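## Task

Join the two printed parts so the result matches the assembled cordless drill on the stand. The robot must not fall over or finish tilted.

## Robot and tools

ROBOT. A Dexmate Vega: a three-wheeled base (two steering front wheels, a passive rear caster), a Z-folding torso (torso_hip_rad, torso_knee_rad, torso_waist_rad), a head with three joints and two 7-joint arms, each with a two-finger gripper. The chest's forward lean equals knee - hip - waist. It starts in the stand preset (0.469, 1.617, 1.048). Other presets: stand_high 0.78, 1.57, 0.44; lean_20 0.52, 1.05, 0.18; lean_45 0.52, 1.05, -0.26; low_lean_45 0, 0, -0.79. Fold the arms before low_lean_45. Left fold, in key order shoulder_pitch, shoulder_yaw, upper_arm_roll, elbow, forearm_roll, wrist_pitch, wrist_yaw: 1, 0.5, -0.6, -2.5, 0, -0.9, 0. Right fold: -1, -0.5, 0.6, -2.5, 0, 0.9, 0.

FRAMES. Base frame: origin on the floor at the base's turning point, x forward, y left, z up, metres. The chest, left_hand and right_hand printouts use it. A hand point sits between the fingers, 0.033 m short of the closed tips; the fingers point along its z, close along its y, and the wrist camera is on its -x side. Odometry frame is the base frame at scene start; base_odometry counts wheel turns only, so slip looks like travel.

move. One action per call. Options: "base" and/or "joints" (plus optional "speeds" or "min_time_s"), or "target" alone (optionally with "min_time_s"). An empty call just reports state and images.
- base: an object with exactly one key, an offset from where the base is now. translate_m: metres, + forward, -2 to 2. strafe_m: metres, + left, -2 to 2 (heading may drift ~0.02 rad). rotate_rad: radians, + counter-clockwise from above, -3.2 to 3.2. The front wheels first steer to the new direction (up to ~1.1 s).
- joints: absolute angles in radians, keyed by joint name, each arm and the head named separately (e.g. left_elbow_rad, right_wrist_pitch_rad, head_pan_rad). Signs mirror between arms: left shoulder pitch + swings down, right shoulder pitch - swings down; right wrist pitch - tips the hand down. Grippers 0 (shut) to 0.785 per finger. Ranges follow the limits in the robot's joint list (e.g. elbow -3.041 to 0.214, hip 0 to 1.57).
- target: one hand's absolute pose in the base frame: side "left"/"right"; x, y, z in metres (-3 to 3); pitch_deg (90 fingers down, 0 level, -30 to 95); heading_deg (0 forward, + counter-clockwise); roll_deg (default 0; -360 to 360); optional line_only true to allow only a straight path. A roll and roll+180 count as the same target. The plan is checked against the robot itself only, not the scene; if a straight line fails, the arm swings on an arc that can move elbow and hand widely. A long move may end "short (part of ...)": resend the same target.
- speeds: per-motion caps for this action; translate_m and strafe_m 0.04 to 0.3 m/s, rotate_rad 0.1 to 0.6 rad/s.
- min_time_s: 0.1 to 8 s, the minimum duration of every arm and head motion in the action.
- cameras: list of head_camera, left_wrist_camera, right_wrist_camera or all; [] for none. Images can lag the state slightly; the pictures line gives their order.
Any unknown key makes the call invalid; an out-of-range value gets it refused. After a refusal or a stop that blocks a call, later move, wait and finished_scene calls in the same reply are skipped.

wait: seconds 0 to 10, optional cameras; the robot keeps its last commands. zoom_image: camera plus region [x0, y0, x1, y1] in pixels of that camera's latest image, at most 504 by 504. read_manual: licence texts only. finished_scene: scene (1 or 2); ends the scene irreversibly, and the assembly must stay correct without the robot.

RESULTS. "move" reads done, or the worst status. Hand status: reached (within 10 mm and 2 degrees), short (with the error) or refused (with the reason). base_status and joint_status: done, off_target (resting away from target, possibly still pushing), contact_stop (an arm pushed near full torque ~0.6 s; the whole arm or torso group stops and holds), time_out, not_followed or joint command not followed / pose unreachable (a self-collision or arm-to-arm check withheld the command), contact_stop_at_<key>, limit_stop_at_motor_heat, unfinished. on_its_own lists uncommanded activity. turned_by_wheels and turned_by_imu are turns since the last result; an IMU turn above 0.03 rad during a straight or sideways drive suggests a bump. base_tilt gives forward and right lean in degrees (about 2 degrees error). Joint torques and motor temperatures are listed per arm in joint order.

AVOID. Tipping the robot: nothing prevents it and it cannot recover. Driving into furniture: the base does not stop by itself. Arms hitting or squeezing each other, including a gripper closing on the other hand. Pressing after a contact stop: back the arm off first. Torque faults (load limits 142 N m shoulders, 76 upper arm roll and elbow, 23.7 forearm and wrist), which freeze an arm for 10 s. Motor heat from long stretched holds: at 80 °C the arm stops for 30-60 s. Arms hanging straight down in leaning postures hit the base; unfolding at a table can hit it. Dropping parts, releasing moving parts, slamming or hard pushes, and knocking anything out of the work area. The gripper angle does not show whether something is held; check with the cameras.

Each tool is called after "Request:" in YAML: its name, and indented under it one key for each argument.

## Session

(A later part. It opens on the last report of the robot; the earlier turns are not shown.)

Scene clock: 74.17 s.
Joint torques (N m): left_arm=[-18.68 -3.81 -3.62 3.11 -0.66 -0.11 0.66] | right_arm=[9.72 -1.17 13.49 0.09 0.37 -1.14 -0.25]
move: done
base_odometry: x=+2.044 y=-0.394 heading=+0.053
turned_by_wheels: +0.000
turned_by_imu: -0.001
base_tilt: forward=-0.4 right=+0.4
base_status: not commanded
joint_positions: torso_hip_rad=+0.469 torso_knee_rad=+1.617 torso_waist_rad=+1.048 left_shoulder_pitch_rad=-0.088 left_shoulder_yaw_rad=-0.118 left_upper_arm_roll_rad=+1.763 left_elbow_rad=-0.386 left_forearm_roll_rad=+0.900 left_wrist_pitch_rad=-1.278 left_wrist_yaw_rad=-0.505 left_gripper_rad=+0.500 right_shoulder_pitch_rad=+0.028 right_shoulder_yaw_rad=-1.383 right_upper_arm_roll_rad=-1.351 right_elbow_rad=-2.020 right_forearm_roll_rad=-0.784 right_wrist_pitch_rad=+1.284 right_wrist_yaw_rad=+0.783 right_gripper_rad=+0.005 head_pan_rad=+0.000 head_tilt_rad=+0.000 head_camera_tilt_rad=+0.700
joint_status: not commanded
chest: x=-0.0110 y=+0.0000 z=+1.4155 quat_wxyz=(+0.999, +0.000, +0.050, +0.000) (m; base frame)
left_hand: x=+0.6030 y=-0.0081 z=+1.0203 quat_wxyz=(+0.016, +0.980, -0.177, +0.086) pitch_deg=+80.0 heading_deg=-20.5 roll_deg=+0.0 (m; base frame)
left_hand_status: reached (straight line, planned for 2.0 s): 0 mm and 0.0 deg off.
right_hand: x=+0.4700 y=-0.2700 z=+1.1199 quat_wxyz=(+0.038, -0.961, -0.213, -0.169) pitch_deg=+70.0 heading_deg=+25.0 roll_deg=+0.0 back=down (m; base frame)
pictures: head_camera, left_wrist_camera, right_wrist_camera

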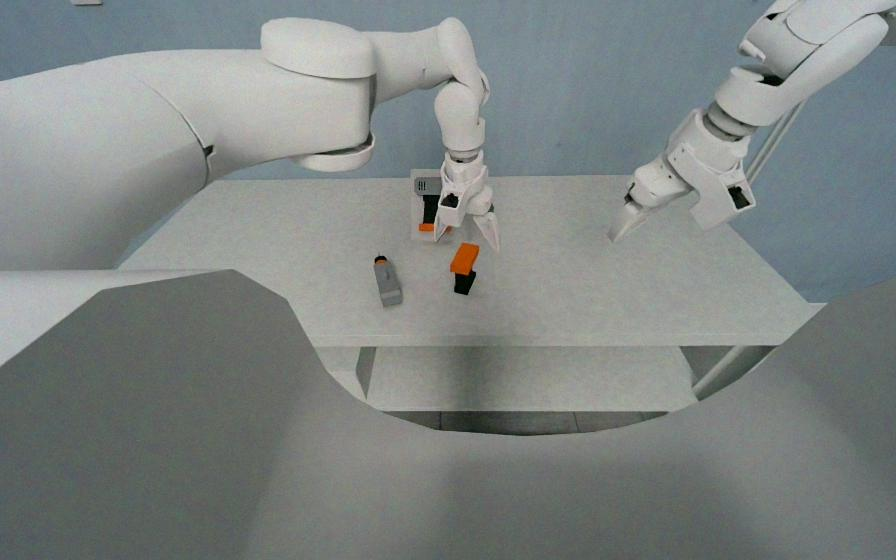

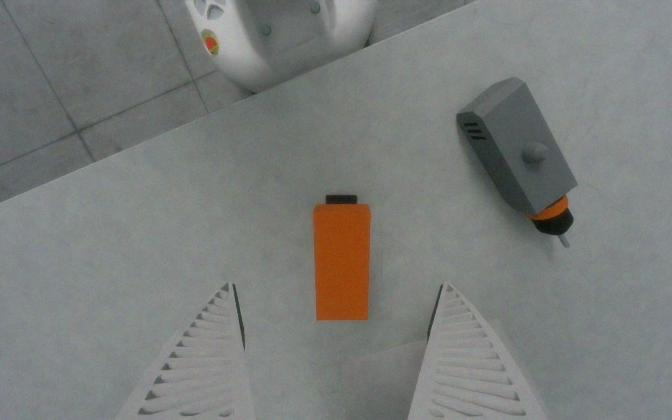

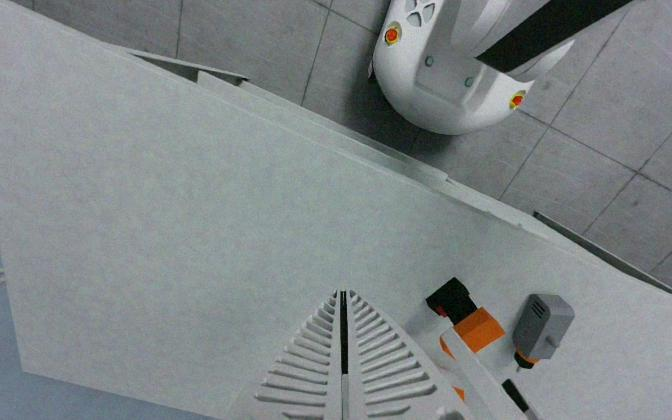

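Request:
move:
  target: {"side":"left","x":0.612,"y":-0.0115,"z":0.965,"pitch_deg":80,"heading_deg":-20.5,"line_only":true}
  min_time_s: 3
  cameras: ["head_camera","left_wrist_camera","right_wrist_camera"]

Request:
zoom_image:
  camera: "head_camera"
  region: [400, 190, 520, 310]

Request:
zoom_image:
  camera: "right_wrist_camera"
  region: [400, 240, 600, 420]

Scene clock: 75.23 s.
Joint torques (N m): left_arm=[-18.59 -3.59 -2.21 2.55 -0.28 -0.19 0.42] | right_arm=[7.59 -0.31 13.33 -1.44 0.24 -1.05 -0.23]
move: refused
base_odometry: x=+2.044 y=-0.394 heading=+0.053
turned_by_wheels: +0.000
turned_by_imu: +0.000
base_tilt: forward=-0.3 right=+0.2
base_status: not commanded
joint_positions: torso_hip_rad=+0.469 torso_knee_rad=+1.617 torso_waist_rad=+1.048 left_shoulder_pitch_rad=-0.088 left_shoulder_yaw_rad=-0.120 left_upper_arm_roll_rad=+1.764 left_elbow_rad=-0.383 left_forearm_roll_rad=+0.903 left_wrist_pitch_rad=-1.279 left_wrist_yaw_rad=-0.501 left_gripper_rad=+0.500 right_shoulder_pitch_rad=+0.028 right_shoulder_yaw_rad=-1.383 right_upper_arm_roll_rad=-1.351 right_elbow_rad=-2.020 right_forearm_roll_rad=-0.784 right_wrist_pitch_rad=+1.284 right_wrist_yaw_rad=+0.783 right_gripper_rad=+0.005 head_pan_rad=+0.000 head_tilt_rad=+0.000 head_camera_tilt_rad=+0.700
joint_status: not commanded
chest: x=-0.0110 y=+0.0000 z=+1.4155 quat_wxyz=(+0.999, +0.000, +0.050, +0.000) (m; base frame)
left_hand: x=+0.6030 y=-0.0080 z=+1.0201 quat_wxyz=(+0.016, +0.980, -0.177, +0.086) pitch_deg=+80.0 heading_deg=-20.5 roll_deg=+0.0 (m; base frame)
left_hand_status: refused: no posture of the arm gets there (out of reach): the closest leaves the hand 0.7 cm and 3 deg from the pose. Nothing moved. At pitch 65 a posture exists at this place; the way there is not checked.
right_hand: x=+0.4700 y=-0.2700 z=+1.1199 quat_wxyz=(+0.038, -0.961, -0.213, -0.169) pitch_deg=+70.0 heading_deg=+25.0 roll_deg=+0.0 back=down (m; base frame)
pictures: head_camera, left_wrist_camera, right_wrist_camera

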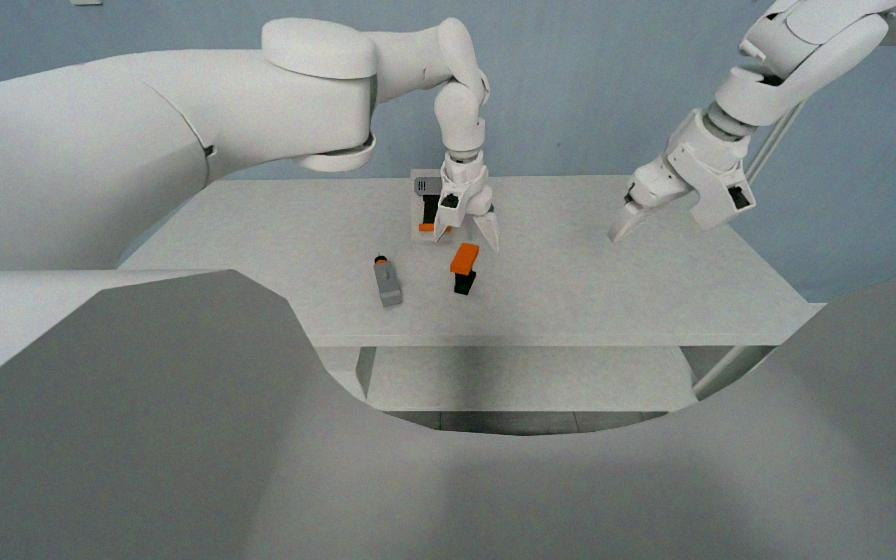

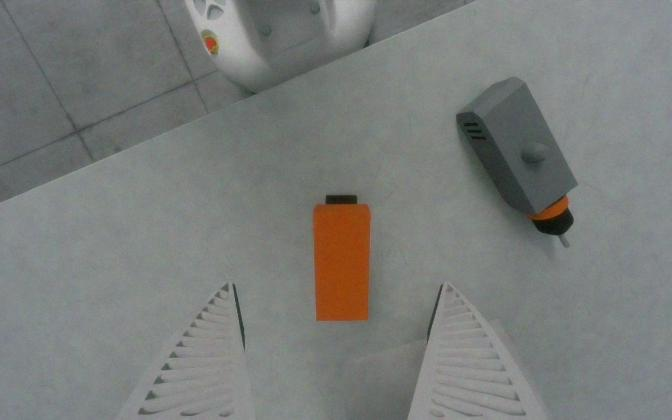

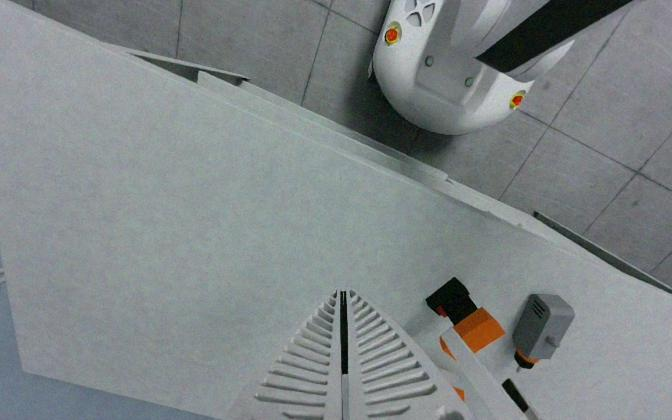

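Scaled by 4.200 from the camera's 896x560 image, which has a finer 960x600 frame.

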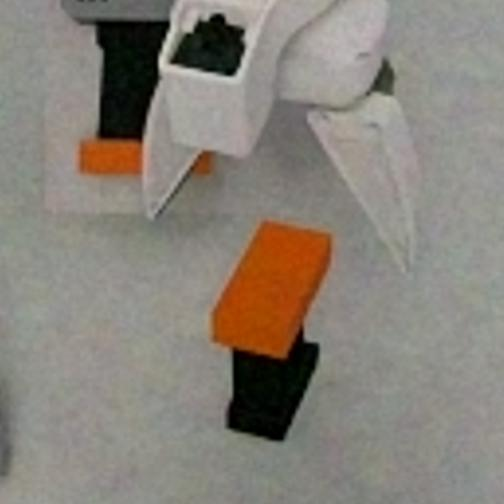

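Scaled by 2.520 from the camera's 672x420 image, which has a finer 960x600 frame.

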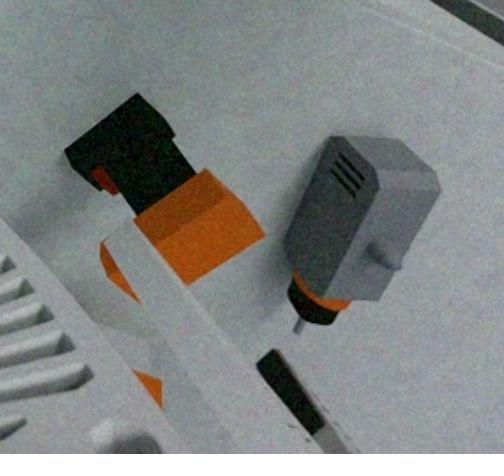

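Request:
move:
  target: {"side":"left","x":0.57,"y":0.0,"z":1.08,"pitch_deg":80,"heading_deg":-20.5,"line_only":true}

Request:
move:
  base: {"strafe_m": -0.13}
  speeds: {"strafe_m": 0.1}

Request:
move:
  base: {"translate_m": 0.025}
  speeds: {"translate_m": 0.04}

Request:
move:
  target: {"side":"left","x":0.585,"y":0.12,"z":1.02,"pitch_deg":85,"heading_deg":-20.5}
  cameras: ["all"]

Request:
zoom_image:
  camera: "left_wrist_camera"
  region: [150, 100, 600, 400]

Scene clock: 80.13 s.
Joint torques (N m): left_arm=[-28.55 3.13 -9.86 -0.59 -0.88 0.6 -0.39] | right_arm=[9.99 -2.94 12.96 -0.98 0.4 -0.25 -0.05]
move: done
base_odometry: x=+2.044 y=-0.394 heading=+0.053
turned_by_wheels: +0.000
turned_by_imu: -0.001
base_tilt: forward=-0.4 right=+0.1
base_status: not commanded
joint_positions: torso_hip_rad=+0.469 torso_knee_rad=+1.617 torso_waist_rad=+1.048 left_shoulder_pitch_rad=-0.114 left_shoulder_yaw_rad=+0.229 left_upper_arm_roll_rad=+1.606 left_elbow_rad=-0.994 left_forearm_roll_rad=+0.426 left_wrist_pitch_rad=-1.123 left_wrist_yaw_rad=-1.148 left_gripper_rad=+0.500 right_shoulder_pitch_rad=+0.028 right_shoulder_yaw_rad=-1.383 right_upper_arm_roll_rad=-1.351 right_elbow_rad=-2.020 right_forearm_roll_rad=-0.784 right_wrist_pitch_rad=+1.284 right_wrist_yaw_rad=+0.783 right_gripper_rad=+0.005 head_pan_rad=+0.000 head_tilt_rad=+0.000 head_camera_tilt_rad=+0.700
joint_status: not commanded
chest: x=-0.0110 y=+0.0000 z=+1.4155 quat_wxyz=(+0.999, +0.000, +0.050, +0.000) (m; base frame)
left_hand: x=+0.5703 y=-0.0002 z=+1.0790 quat_wxyz=(+0.016, +0.980, -0.177, +0.086) pitch_deg=+80.0 heading_deg=-20.5 roll_deg=+0.0 (m; base frame)
left_hand_status: reached (straight line, planned for 2.4 s): 1 mm and 0.0 deg off.
right_hand: x=+0.4700 y=-0.2700 z=+1.1199 quat_wxyz=(+0.038, -0.961, -0.213, -0.169) pitch_deg=+70.0 heading_deg=+25.0 roll_deg=+0.0 back=down (m; base frame)
pictures: none

Scene clock: 83.37 s.
Joint torques (N m): left_arm=[-29.74 2.77 -8.27 0.01 -1.07 -0.43 -0.25] | right_arm=[10.65 -0.17 11.77 -1.2 0.41 0.08 -0.32]
move: done
base_odometry: x=+2.051 y=-0.524 heading=+0.053
turned_by_wheels: +0.000
turned_by_imu: +0.004
base_tilt: forward=-0.2 right=+0.1
base_status: done
joint_positions: torso_hip_rad=+0.469 torso_knee_rad=+1.617 torso_waist_rad=+1.048 left_shoulder_pitch_rad=-0.115 left_shoulder_yaw_rad=+0.232 left_upper_arm_roll_rad=+1.605 left_elbow_rad=-0.998 left_forearm_roll_rad=+0.422 left_wrist_pitch_rad=-1.121 left_wrist_yaw_rad=-1.152 left_gripper_rad=+0.500 right_shoulder_pitch_rad=+0.028 right_shoulder_yaw_rad=-1.383 right_upper_arm_roll_rad=-1.351 right_elbow_rad=-2.020 right_forearm_roll_rad=-0.784 right_wrist_pitch_rad=+1.284 right_wrist_yaw_rad=+0.783 right_gripper_rad=+0.005 head_pan_rad=+0.000 head_tilt_rad=+0.000 head_camera_tilt_rad=+0.700
joint_status: not commanded
chest: x=-0.0110 y=+0.0000 z=+1.4155 quat_wxyz=(+0.999, +0.000, +0.050, +0.000) (m; base frame)
left_hand: x=+0.5698 y=+0.0001 z=+1.0797 quat_wxyz=(+0.015, +0.980, -0.177, +0.086) pitch_deg=+80.0 heading_deg=-20.5 roll_deg=+0.0 (m; base frame)
right_hand: x=+0.4699 y=-0.2700 z=+1.1199 quat_wxyz=(+0.038, -0.961, -0.213, -0.169) pitch_deg=+70.0 heading_deg=+25.0 roll_deg=+0.0 back=down (m; base frame)
pictures: none

Scene clock: 86.20 s.
Joint torques (N m): left_arm=[-29.82 3.19 -10.16 0.3 -0.65 0.54 -0.3] | right_arm=[9.01 0.57 12.68 -1.75 0.62 -0.53 -0.11]
move: done
base_odometry: x=+2.076 y=-0.523 heading=+0.053
turned_by_wheels: +0.000
turned_by_imu: -0.002
base_tilt: forward=-0.4 right=+0.2
base_status: done
joint_positions: torso_hip_rad=+0.469 torso_knee_rad=+1.617 torso_waist_rad=+1.048 left_shoulder_pitch_rad=-0.115 left_shoulder_yaw_rad=+0.232 left_upper_arm_roll_rad=+1.605 left_elbow_rad=-0.998 left_forearm_roll_rad=+0.422 left_wrist_pitch_rad=-1.121 left_wrist_yaw_rad=-1.152 left_gripper_rad=+0.500 right_shoulder_pitch_rad=+0.028 right_shoulder_yaw_rad=-1.383 right_upper_arm_roll_rad=-1.351 right_elbow_rad=-2.020 right_forearm_roll_rad=-0.784 right_wrist_pitch_rad=+1.284 right_wrist_yaw_rad=+0.783 right_gripper_rad=+0.005 head_pan_rad=+0.000 head_tilt_rad=+0.000 head_camera_tilt_rad=+0.700
joint_status: not commanded
chest: x=-0.0110 y=+0.0000 z=+1.4155 quat_wxyz=(+0.999, +0.000, +0.050, +0.000) (m; base frame)
left_hand: x=+0.5698 y=+0.0001 z=+1.0797 quat_wxyz=(+0.015, +0.980, -0.177, +0.086) pitch_deg=+80.0 heading_deg=-20.5 roll_deg=+0.0 (m; base frame)
right_hand: x=+0.4699 y=-0.2700 z=+1.1199 quat_wxyz=(+0.038, -0.961, -0.213, -0.169) pitch_deg=+70.0 heading_deg=+25.0 roll_deg=+0.0 back=down (m; base frame)
pictures: none

Scene clock: 89.63 s.
Joint torques (N m): left_arm=[-29.65 1.85 -4.97 3.78 -0.63 -0.85 0.31] | right_arm=[9.65 -0.45 12.79 -0.48 0.43 -0.77 -0.18]
move: done
base_odometry: x=+2.076 y=-0.523 heading=+0.053
turned_by_wheels: +0.000
turned_by_imu: -0.001
base_tilt: forward=-0.2 right=+0.3
base_status: not commanded
joint_positions: torso_hip_rad=+0.469 torso_knee_rad=+1.617 torso_waist_rad=+1.048 left_shoulder_pitch_rad=-0.075 left_shoulder_yaw_rad=+0.309 left_upper_arm_roll_rad=+1.646 left_elbow_rad=-0.793 left_forearm_roll_rad=+0.879 left_wrist_pitch_rad=-1.365 left_wrist_yaw_rad=-0.652 left_gripper_rad=+0.500 right_shoulder_pitch_rad=+0.028 right_shoulder_yaw_rad=-1.383 right_upper_arm_roll_rad=-1.351 right_elbow_rad=-2.020 right_forearm_roll_rad=-0.784 right_wrist_pitch_rad=+1.284 right_wrist_yaw_rad=+0.783 right_gripper_rad=+0.005 head_pan_rad=+0.000 head_tilt_rad=+0.000 head_camera_tilt_rad=+0.700
joint_status: not commanded
chest: x=-0.0110 y=+0.0000 z=+1.4155 quat_wxyz=(+0.999, +0.000, +0.050, +0.000) (m; base frame)
left_hand: x=+0.5849 y=+0.1191 z=+1.0200 quat_wxyz=(+0.008, +0.983, -0.178, +0.043) pitch_deg=+85.0 heading_deg=-20.5 roll_deg=+0.0 (m; base frame)
left_hand_status: reached (straight line, planned for 2.0 s): 1 mm and 0.0 deg off.
right_hand: x=+0.4699 y=-0.2700 z=+1.1199 quat_wxyz=(+0.038, -0.961, -0.213, -0.169) pitch_deg=+70.0 heading_deg=+25.0 roll_deg=+0.0 back=down (m; base frame)
pictures: head_camera, left_wrist_camera, right_wrist_camera

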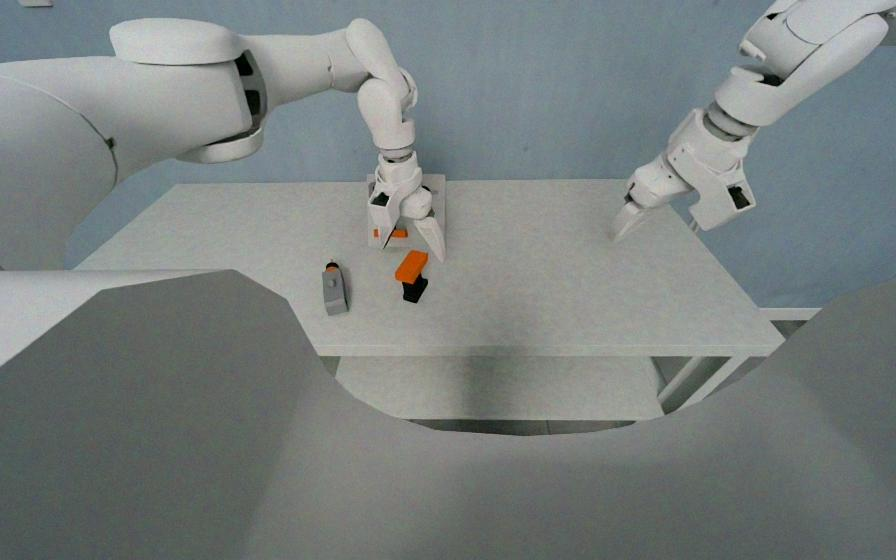

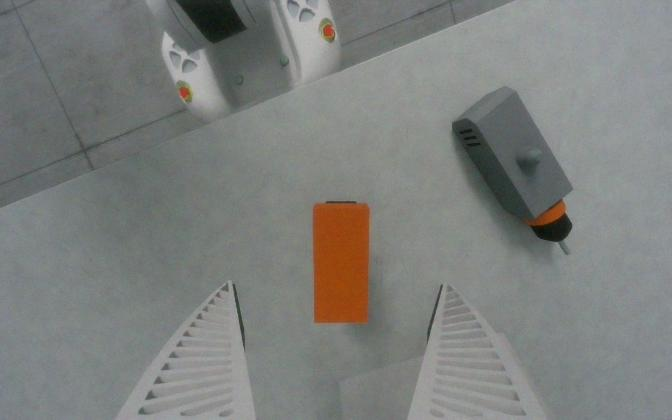

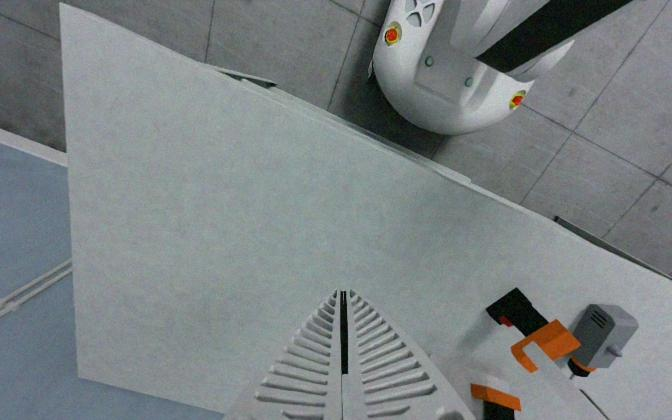

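Scaled by 1.120 from the camera's 672x420 image, which has a finer 960x600 frame.

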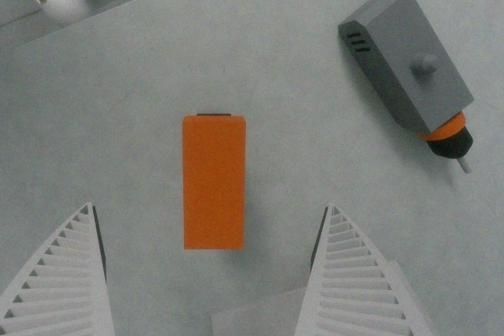

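Request:
move:
  target: {"side":"left","x":0.592,"y":0.1165,"z":0.96,"pitch_deg":85,"heading_deg":-20.5,"line_only":true}
  min_time_s: 3
  cameras: ["head_camera","left_wrist_camera","right_wrist_camera"]

Request:
zoom_image:
  camera: "head_camera"
  region: [340, 200, 460, 320]

Request:
zoom_image:
  camera: "right_wrist_camera"
  region: [460, 260, 660, 420]

Scene clock: 94.17 s.
Joint torques (N m): left_arm=[-18.12 -2.42 -3.1 1.43 0.18 0.36 0.15] | right_arm=[10.45 -2.34 12.94 -0.76 0.78 -0.51 -0.12]
move: done
base_odometry: x=+2.076 y=-0.523 heading=+0.053
turned_by_wheels: +0.000
turned_by_imu: -0.001
base_tilt: forward=-0.2 right=+0.1
base_status: not commanded
joint_positions: torso_hip_rad=+0.469 torso_knee_rad=+1.617 torso_waist_rad=+1.048 left_shoulder_pitch_rad=+0.005 left_shoulder_yaw_rad=+0.204 left_upper_arm_roll_rad=+1.677 left_elbow_rad=-0.646 left_forearm_roll_rad=+1.187 left_wrist_pitch_rad=-1.310 left_wrist_yaw_rad=-0.341 left_gripper_rad=+0.500 right_shoulder_pitch_rad=+0.028 right_shoulder_yaw_rad=-1.383 right_upper_arm_roll_rad=-1.351 right_elbow_rad=-2.020 right_forearm_roll_rad=-0.784 right_wrist_pitch_rad=+1.284 right_wrist_yaw_rad=+0.783 right_gripper_rad=+0.005 head_pan_rad=+0.000 head_tilt_rad=+0.000 head_camera_tilt_rad=+0.700
joint_status: not commanded
chest: x=-0.0110 y=+0.0000 z=+1.4155 quat_wxyz=(+0.999, +0.000, +0.050, +0.000) (m; base frame)
left_hand: x=+0.5919 y=+0.1166 z=+0.9608 quat_wxyz=(+0.008, +0.983, -0.178, +0.043) pitch_deg=+85.0 heading_deg=-20.5 roll_deg=+0.0 (m; base frame)
left_hand_status: reached (straight line, planned for 3.0 s): 1 mm and 0.0 deg off.
right_hand: x=+0.4699 y=-0.2700 z=+1.1199 quat_wxyz=(+0.038, -0.961, -0.213, -0.169) pitch_deg=+70.0 heading_deg=+25.0 roll_deg=+0.0 back=down (m; base frame)
pictures: head_camera, left_wrist_camera, right_wrist_camera

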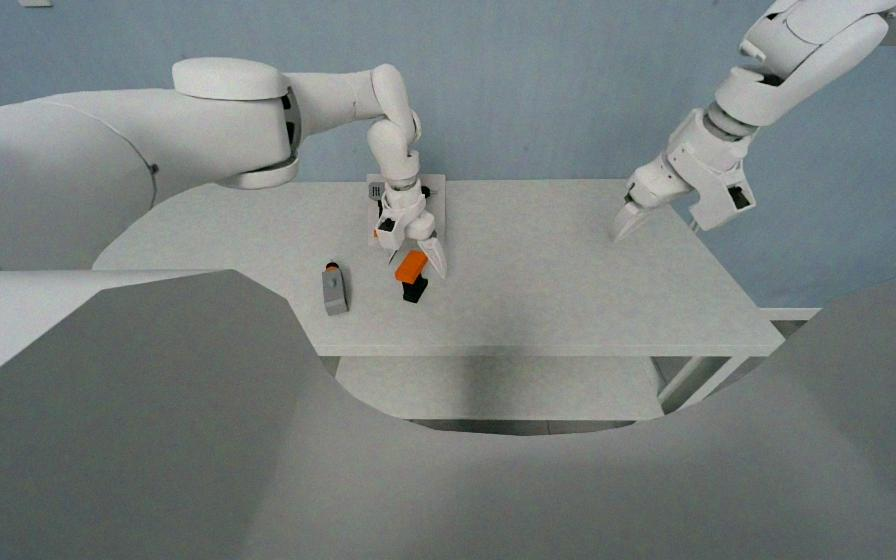

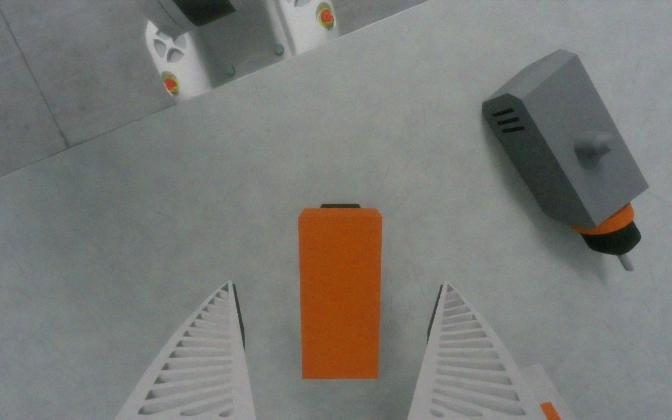

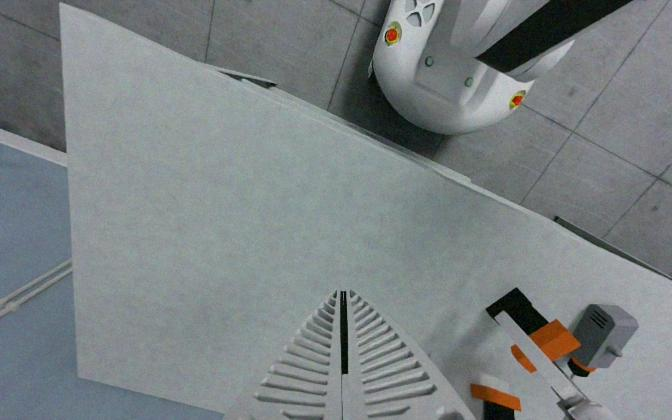

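Scaled by 4.200 from the camera's 896x560 image, which has a finer 960x600 frame.

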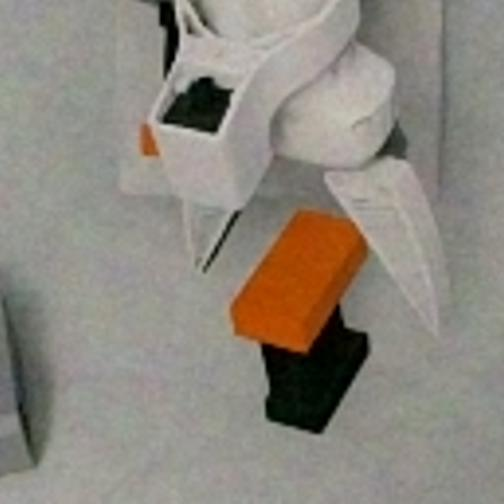

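Scaled by 2.520 from the camera's 672x420 image, which has a finer 960x600 frame.

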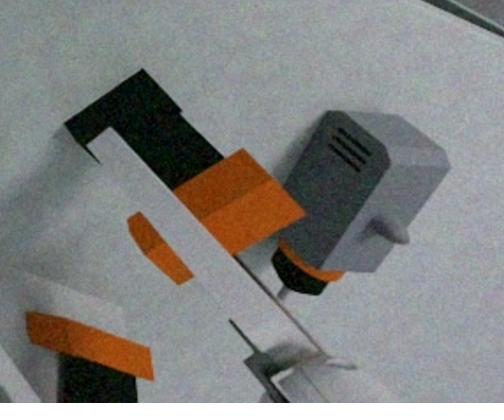

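Request:
move:
  target: {"side":"left","x":0.591,"y":0.1165,"z":0.94,"pitch_deg":85,"heading_deg":-20.5,"line_only":true}
  min_time_s: 1.5

Request:
move:
  joints: {"left_gripper_rad":0.12}
  min_time_s: 1.5
  cameras: ["left_wrist_camera"]

Request:
move:
  target: {"side":"left","x":0.585,"y":0.1165,"z":1.0,"pitch_deg":85,"heading_deg":-20.5,"line_only":true}
  min_time_s: 3
  cameras: ["all"]

Request:
zoom_image:
  camera: "head_camera"
  region: [310, 200, 450, 330]

Request:
zoom_image:
  camera: "right_wrist_camera"
  region: [460, 260, 660, 420]

Scene clock: 97.10 s.
Joint torques (N m): left_arm=[-17.3 -4.64 -3.03 3.63 -0.4 0.25 0.25] | right_arm=[9.01 -1.04 12.23 -1.49 0.15 -0.32 -0.19]
move: done
base_odometry: x=+2.076 y=-0.523 heading=+0.053
turned_by_wheels: +0.000
turned_by_imu: -0.001
base_tilt: forward=-0.3 right=+0.1
base_status: not commanded
joint_positions: torso_hip_rad=+0.469 torso_knee_rad=+1.617 torso_waist_rad=+1.048 left_shoulder_pitch_rad=+0.030 left_shoulder_yaw_rad=+0.184 left_upper_arm_roll_rad=+1.699 left_elbow_rad=-0.619 left_forearm_roll_rad=+1.235 left_wrist_pitch_rad=-1.280 left_wrist_yaw_rad=-0.282 left_gripper_rad=+0.500 right_shoulder_pitch_rad=+0.028 right_shoulder_yaw_rad=-1.383 right_upper_arm_roll_rad=-1.351 right_elbow_rad=-2.020 right_forearm_roll_rad=-0.784 right_wrist_pitch_rad=+1.284 right_wrist_yaw_rad=+0.783 right_gripper_rad=+0.005 head_pan_rad=+0.000 head_tilt_rad=+0.000 head_camera_tilt_rad=+0.700
joint_status: not commanded
chest: x=-0.0110 y=+0.0000 z=+1.4155 quat_wxyz=(+0.999, +0.000, +0.050, +0.000) (m; base frame)
left_hand: x=+0.5911 y=+0.1165 z=+0.9416 quat_wxyz=(+0.008, +0.983, -0.178, +0.043) pitch_deg=+85.0 heading_deg=-20.5 roll_deg=+0.0 (m; base frame)
left_hand_status: reached (straight line, planned for 1.5 s): 2 mm and 0.0 deg off.
right_hand: x=+0.4699 y=-0.2700 z=+1.1199 quat_wxyz=(+0.038, -0.961, -0.213, -0.169) pitch_deg=+70.0 heading_deg=+25.0 roll_deg=+0.0 back=down (m; base frame)
pictures: none

Scene clock: 98.03 s.
Joint torques (N m): left_arm=[-18.86 -3.56 -3.42 2.88 -0.18 0.37 0.37] | right_arm=[10.46 0.64 13.27 -1.11 0.31 -1.02 0.04]
move: done
base_odometry: x=+2.076 y=-0.523 heading=+0.053
turned_by_wheels: +0.000
turned_by_imu: +0.000
base_tilt: forward=-0.4 right=+0.0
base_status: not commanded
joint_positions: torso_hip_rad=+0.469 torso_knee_rad=+1.617 torso_waist_rad=+1.048 left_shoulder_pitch_rad=+0.032 left_shoulder_yaw_rad=+0.182 left_upper_arm_roll_rad=+1.701 left_elbow_rad=-0.618 left_forearm_roll_rad=+1.238 left_wrist_pitch_rad=-1.277 left_wrist_yaw_rad=-0.278 left_gripper_rad=+0.120 right_shoulder_pitch_rad=+0.028 right_shoulder_yaw_rad=-1.383 right_upper_arm_roll_rad=-1.351 right_elbow_rad=-2.020 right_forearm_roll_rad=-0.784 right_wrist_pitch_rad=+1.284 right_wrist_yaw_rad=+0.783 right_gripper_rad=+0.005 head_pan_rad=+0.000 head_tilt_rad=+0.000 head_camera_tilt_rad=+0.700
joint_status: all done
chest: x=-0.0110 y=+0.0000 z=+1.4155 quat_wxyz=(+0.999, +0.000, +0.050, +0.000) (m; base frame)
left_hand: x=+0.5910 y=+0.1166 z=+0.9403 quat_wxyz=(+0.008, +0.983, -0.178, +0.043) pitch_deg=+85.0 heading_deg=-20.5 roll_deg=+0.0 (m; base frame)
right_hand: x=+0.4699 y=-0.2700 z=+1.1199 quat_wxyz=(+0.038, -0.961, -0.213, -0.169) pitch_deg=+70.0 heading_deg=+25.0 roll_deg=+0.0 back=down (m; base frame)
pictures: left_wrist_camera

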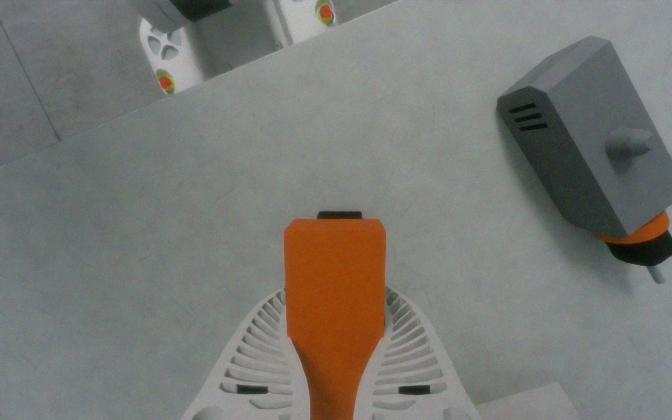

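Scene clock: 101.93 s.
Joint torques (N m): left_arm=[-29.41 3.26 -9.22 0.55 -0.85 0.3 -0.55] | right_arm=[9.01 -0.52 13.69 -0.04 0.55 -0.45 -0.31]
move: done
base_odometry: x=+2.076 y=-0.523 heading=+0.053
turned_by_wheels: +0.000
turned_by_imu: -0.001
base_tilt: forward=-0.3 right=+0.0
base_status: not commanded
joint_positions: torso_hip_rad=+0.469 torso_knee_rad=+1.617 torso_waist_rad=+1.048 left_shoulder_pitch_rad=-0.022 left_shoulder_yaw_rad=+0.291 left_upper_arm_roll_rad=+1.599 left_elbow_rad=-0.770 left_forearm_roll_rad=+0.974 left_wrist_pitch_rad=-1.357 left_wrist_yaw_rad=-0.613 left_gripper_rad=+0.120 right_shoulder_pitch_rad=+0.028 right_shoulder_yaw_rad=-1.383 right_upper_arm_roll_rad=-1.351 right_elbow_rad=-2.020 right_forearm_roll_rad=-0.784 right_wrist_pitch_rad=+1.284 right_wrist_yaw_rad=+0.783 right_gripper_rad=+0.005 head_pan_rad=+0.000 head_tilt_rad=+0.000 head_camera_tilt_rad=+0.700
joint_status: not commanded
chest: x=-0.0110 y=+0.0000 z=+1.4155 quat_wxyz=(+0.999, +0.000, +0.050, +0.000) (m; base frame)
left_hand: x=+0.5849 y=+0.1166 z=+0.9987 quat_wxyz=(+0.008, +0.983, -0.178, +0.043) pitch_deg=+85.0 heading_deg=-20.5 roll_deg=+0.0 (m; base frame)
left_hand_status: reached (straight line, planned for 3.0 s): 1 mm and 0.0 deg off.
right_hand: x=+0.4699 y=-0.2700 z=+1.1199 quat_wxyz=(+0.038, -0.961, -0.213, -0.169) pitch_deg=+70.0 heading_deg=+25.0 roll_deg=+0.0 back=down (m; base frame)
pictures: head_camera, left_wrist_camera, right_wrist_camera

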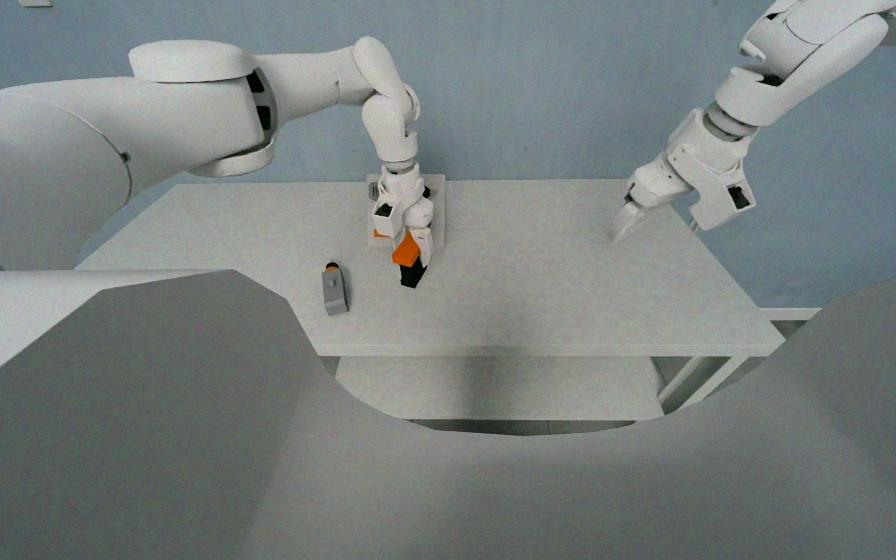

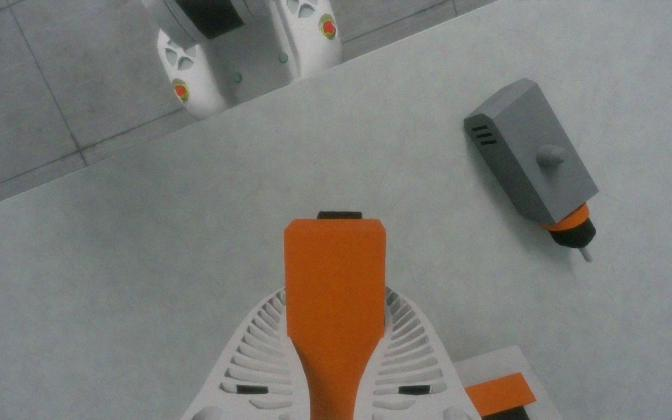

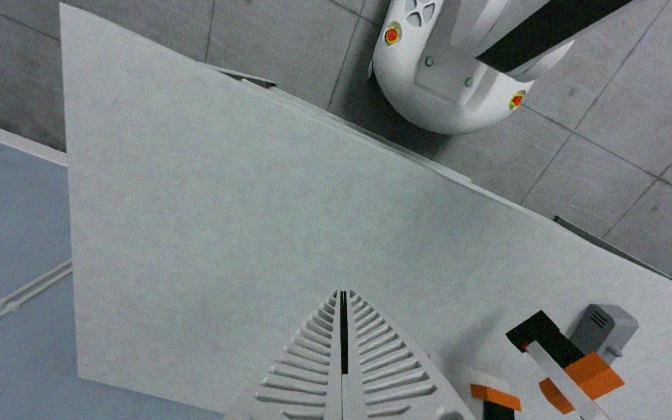

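Scaled by 3.600 from the camera's 896x560 image, which has a finer 960x600 frame.

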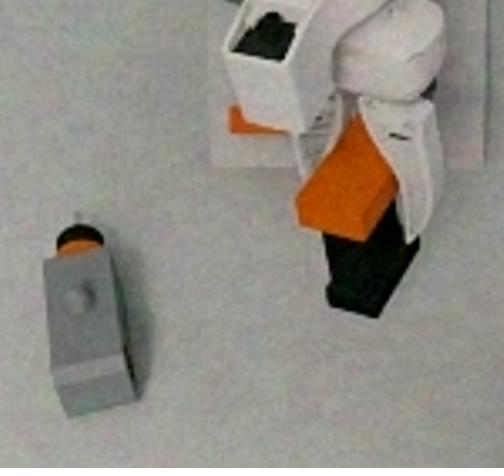

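Scaled by 2.520 from the camera's 672x420 image, which has a finer 960x600 frame.

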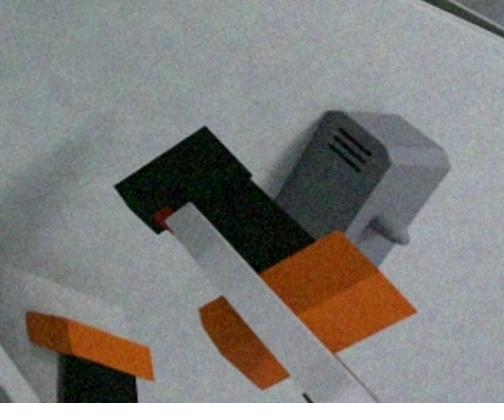

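Request:
move:
  target: {"side":"left","x":0.56,"y":0.15,"z":1.08,"pitch_deg":85,"heading_deg":-10}
  min_time_s: 3

Request:
move:
  target: {"side":"left","x":0.557,"y":0.302,"z":1.08,"pitch_deg":85,"heading_deg":16}
  min_time_s: 4

Request:
move:
  target: {"side":"right","x":0.45,"y":-0.03,"z":1.1,"pitch_deg":65,"heading_deg":30}
  cameras: ["all"]

Request:
zoom_image:
  camera: "head_camera"
  region: [270, 200, 410, 330]

Request:
zoom_image:
  camera: "left_wrist_camera"
  region: [240, 100, 440, 300]

Request:
zoom_image:
  camera: "right_wrist_camera"
  region: [440, 160, 672, 400]

Scene clock: 108.77 s.
Joint torques (N m): left_arm=[-29.85 2.81 -6.76 1.59 -0.62 -0.74 -0.31] | right_arm=[9.94 -1.76 12.42 -2.38 0.34 -1.05 0.17]
move: done
base_odometry: x=+2.076 y=-0.523 heading=+0.053
turned_by_wheels: +0.000
turned_by_imu: -0.002
base_tilt: forward=-0.3 right=+0.1
base_status: not commanded
joint_positions: torso_hip_rad=+0.469 torso_knee_rad=+1.617 torso_waist_rad=+1.048 left_shoulder_pitch_rad=-0.160 left_shoulder_yaw_rad=+0.571 left_upper_arm_roll_rad=+1.692 left_elbow_rad=-1.156 left_forearm_roll_rad=+0.269 left_wrist_pitch_rad=-1.142 left_wrist_yaw_rad=-1.226 left_gripper_rad=+0.120 right_shoulder_pitch_rad=+0.028 right_shoulder_yaw_rad=-1.383 right_upper_arm_roll_rad=-1.351 right_elbow_rad=-2.020 right_forearm_roll_rad=-0.784 right_wrist_pitch_rad=+1.284 right_wrist_yaw_rad=+0.783 right_gripper_rad=+0.005 head_pan_rad=+0.000 head_tilt_rad=+0.000 head_camera_tilt_rad=+0.700
joint_status: not commanded
chest: x=-0.0110 y=+0.0000 z=+1.4155 quat_wxyz=(+0.999, +0.000, +0.050, +0.000) (m; base frame)
left_hand: x=+0.5603 y=+0.1496 z=+1.0791 quat_wxyz=(+0.004, +0.995, -0.088, +0.043) pitch_deg=+85.0 heading_deg=-10.1 roll_deg=+0.0 (m; base frame)
left_hand_status: reached (straight line, planned for 3.0 s): 1 mm and 0.1 deg off.
right_hand: x=+0.4699 y=-0.2700 z=+1.1199 quat_wxyz=(+0.038, -0.961, -0.213, -0.169) pitch_deg=+70.0 heading_deg=+25.0 roll_deg=+0.0 back=down (m; base frame)
pictures: none

Scene clock: 113.43 s.
Joint torques (N m): left_arm=[-29.17 3.18 -7.83 1.31 -1 -0.1 -0.48] | right_arm=[9.61 -0.98 12.12 -0.75 0.3 -0.59 -0.1]
move: done
base_odometry: x=+2.076 y=-0.523 heading=+0.053
turned_by_wheels: +0.000
turned_by_imu: -0.001
base_tilt: forward=-0.4 right=+0.3
base_status: not commanded
joint_positions: torso_hip_rad=+0.469 torso_knee_rad=+1.617 torso_waist_rad=+1.048 left_shoulder_pitch_rad=-0.186 left_shoulder_yaw_rad=+0.905 left_upper_arm_roll_rad=+1.742 left_elbow_rad=-1.278 left_forearm_roll_rad=+0.172 left_wrist_pitch_rad=-0.913 left_wrist_yaw_rad=-1.319 left_gripper_rad=+0.120 right_shoulder_pitch_rad=+0.028 right_shoulder_yaw_rad=-1.383 right_upper_arm_roll_rad=-1.351 right_elbow_rad=-2.020 right_forearm_roll_rad=-0.784 right_wrist_pitch_rad=+1.284 right_wrist_yaw_rad=+0.783 right_gripper_rad=+0.005 head_pan_rad=+0.000 head_tilt_rad=+0.000 head_camera_tilt_rad=+0.700
joint_status: not commanded
chest: x=-0.0110 y=+0.0000 z=+1.4155 quat_wxyz=(+0.999, +0.000, +0.050, +0.000) (m; base frame)
left_hand: x=+0.5571 y=+0.2994 z=+1.0797 quat_wxyz=(-0.006, +0.990, +0.135, +0.043) pitch_deg=+85.0 heading_deg=+15.5 roll_deg=+0.0 (m; base frame)
left_hand_status: reached (straight line, planned for 4.0 s): 3 mm and 0.5 deg off.
right_hand: x=+0.4699 y=-0.2700 z=+1.1199 quat_wxyz=(+0.038, -0.961, -0.213, -0.169) pitch_deg=+70.0 heading_deg=+25.0 roll_deg=+0.0 back=down (m; base frame)
pictures: none

Scene clock: 117.13 s.
Joint torques (N m): left_arm=[-28.82 1.45 -7.22 0.19 -1.35 -0.49 -0.16] | right_arm=[12.67 1.1 6.53 -2.4 0.48 -0.34 0.12]
move: done
base_odometry: x=+2.076 y=-0.523 heading=+0.053
turned_by_wheels: +0.000
turned_by_imu: -0.001
base_tilt: forward=-0.3 right=+0.3
base_status: not commanded
joint_positions: torso_hip_rad=+0.469 torso_knee_rad=+1.617 torso_waist_rad=+1.048 left_shoulder_pitch_rad=-0.187 left_shoulder_yaw_rad=+0.910 left_upper_arm_roll_rad=+1.742 left_elbow_rad=-1.278 left_forearm_roll_rad=+0.171 left_wrist_pitch_rad=-0.910 left_wrist_yaw_rad=-1.320 left_gripper_rad=+0.120 right_shoulder_pitch_rad=+0.002 right_shoulder_yaw_rad=-0.887 right_upper_arm_roll_rad=-1.488 right_elbow_rad=-2.205 right_forearm_roll_rad=-0.597 right_wrist_pitch_rad=+0.714 right_wrist_yaw_rad=+1.221 right_gripper_rad=+0.005 head_pan_rad=+0.000 head_tilt_rad=+0.000 head_camera_tilt_rad=+0.700
joint_status: not commanded
chest: x=-0.0110 y=+0.0000 z=+1.4155 quat_wxyz=(+0.999, +0.000, +0.050, +0.000) (m; base frame)
left_hand: x=+0.5568 y=+0.3020 z=+1.0797 quat_wxyz=(-0.006, +0.989, +0.139, +0.043) pitch_deg=+85.0 heading_deg=+16.0 roll_deg=+0.0 (m; base frame)
right_hand: x=+0.4506 y=-0.0318 z=+1.1003 quat_wxyz=(+0.056, -0.943, -0.252, -0.209) pitch_deg=+65.0 heading_deg=+29.9 roll_deg=+0.0 back=down (m; base frame)
right_hand_status: reached (straight line, planned for 2.3 s): 2 mm and 0.0 deg off.
pictures: head_camera, left_wrist_camera, right_wrist_camera

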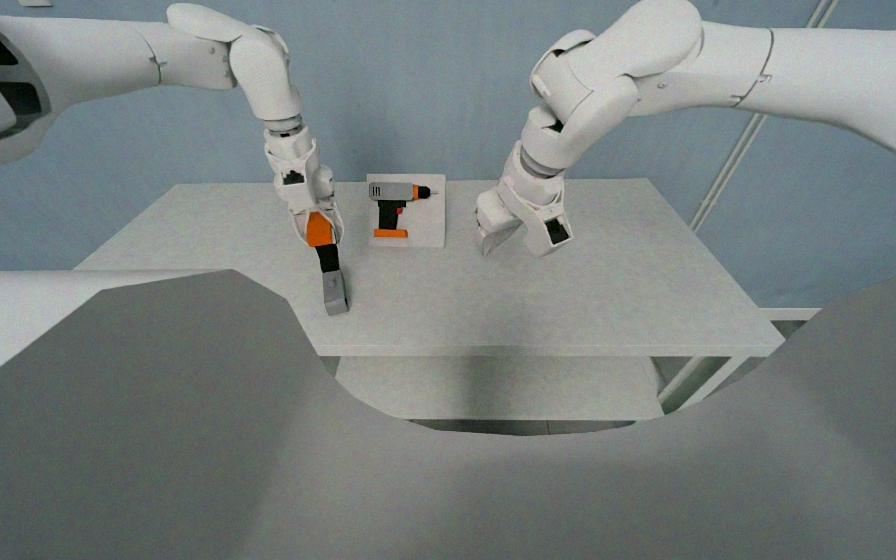

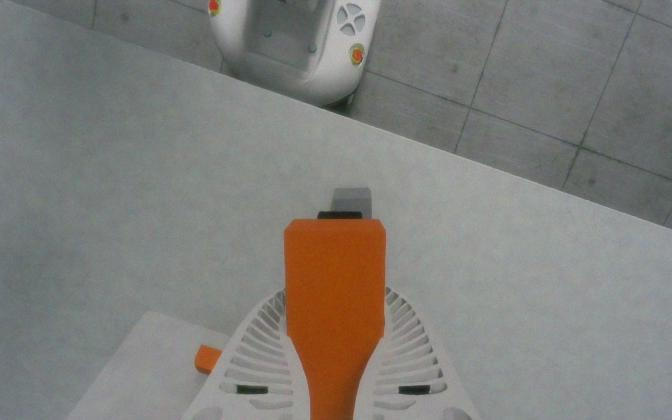

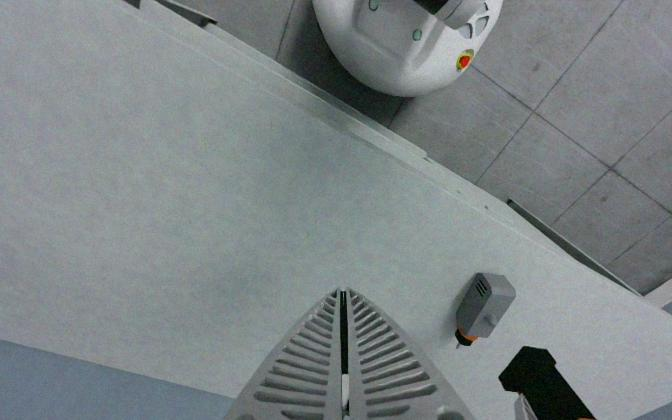

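Scaled by 3.600 from the camera's 896x560 image, which has a finer 960x600 frame.

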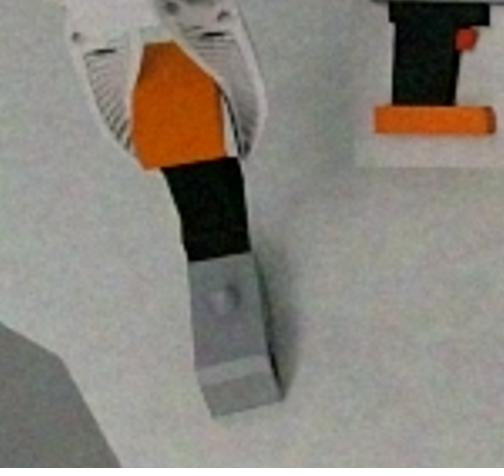

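Scaled by 2.520 from the camera's 672x420 image, which has a finer 960x600 frame.

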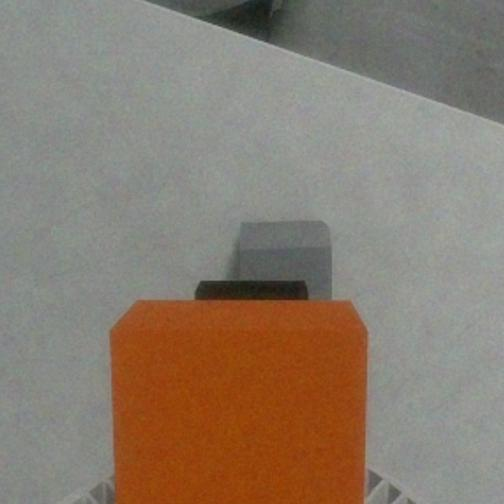

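Scaled by 2.100 from the camera's 672x420 image, which has a finer 960x600 frame.

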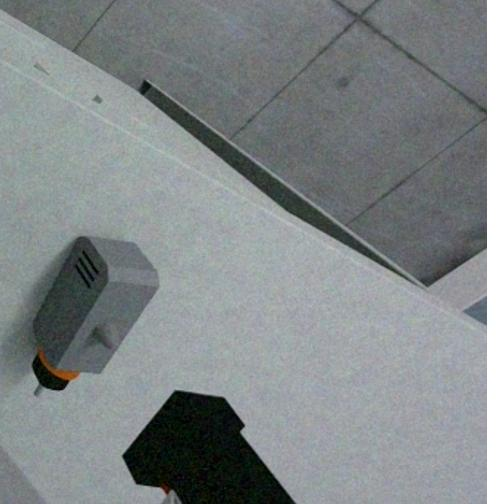

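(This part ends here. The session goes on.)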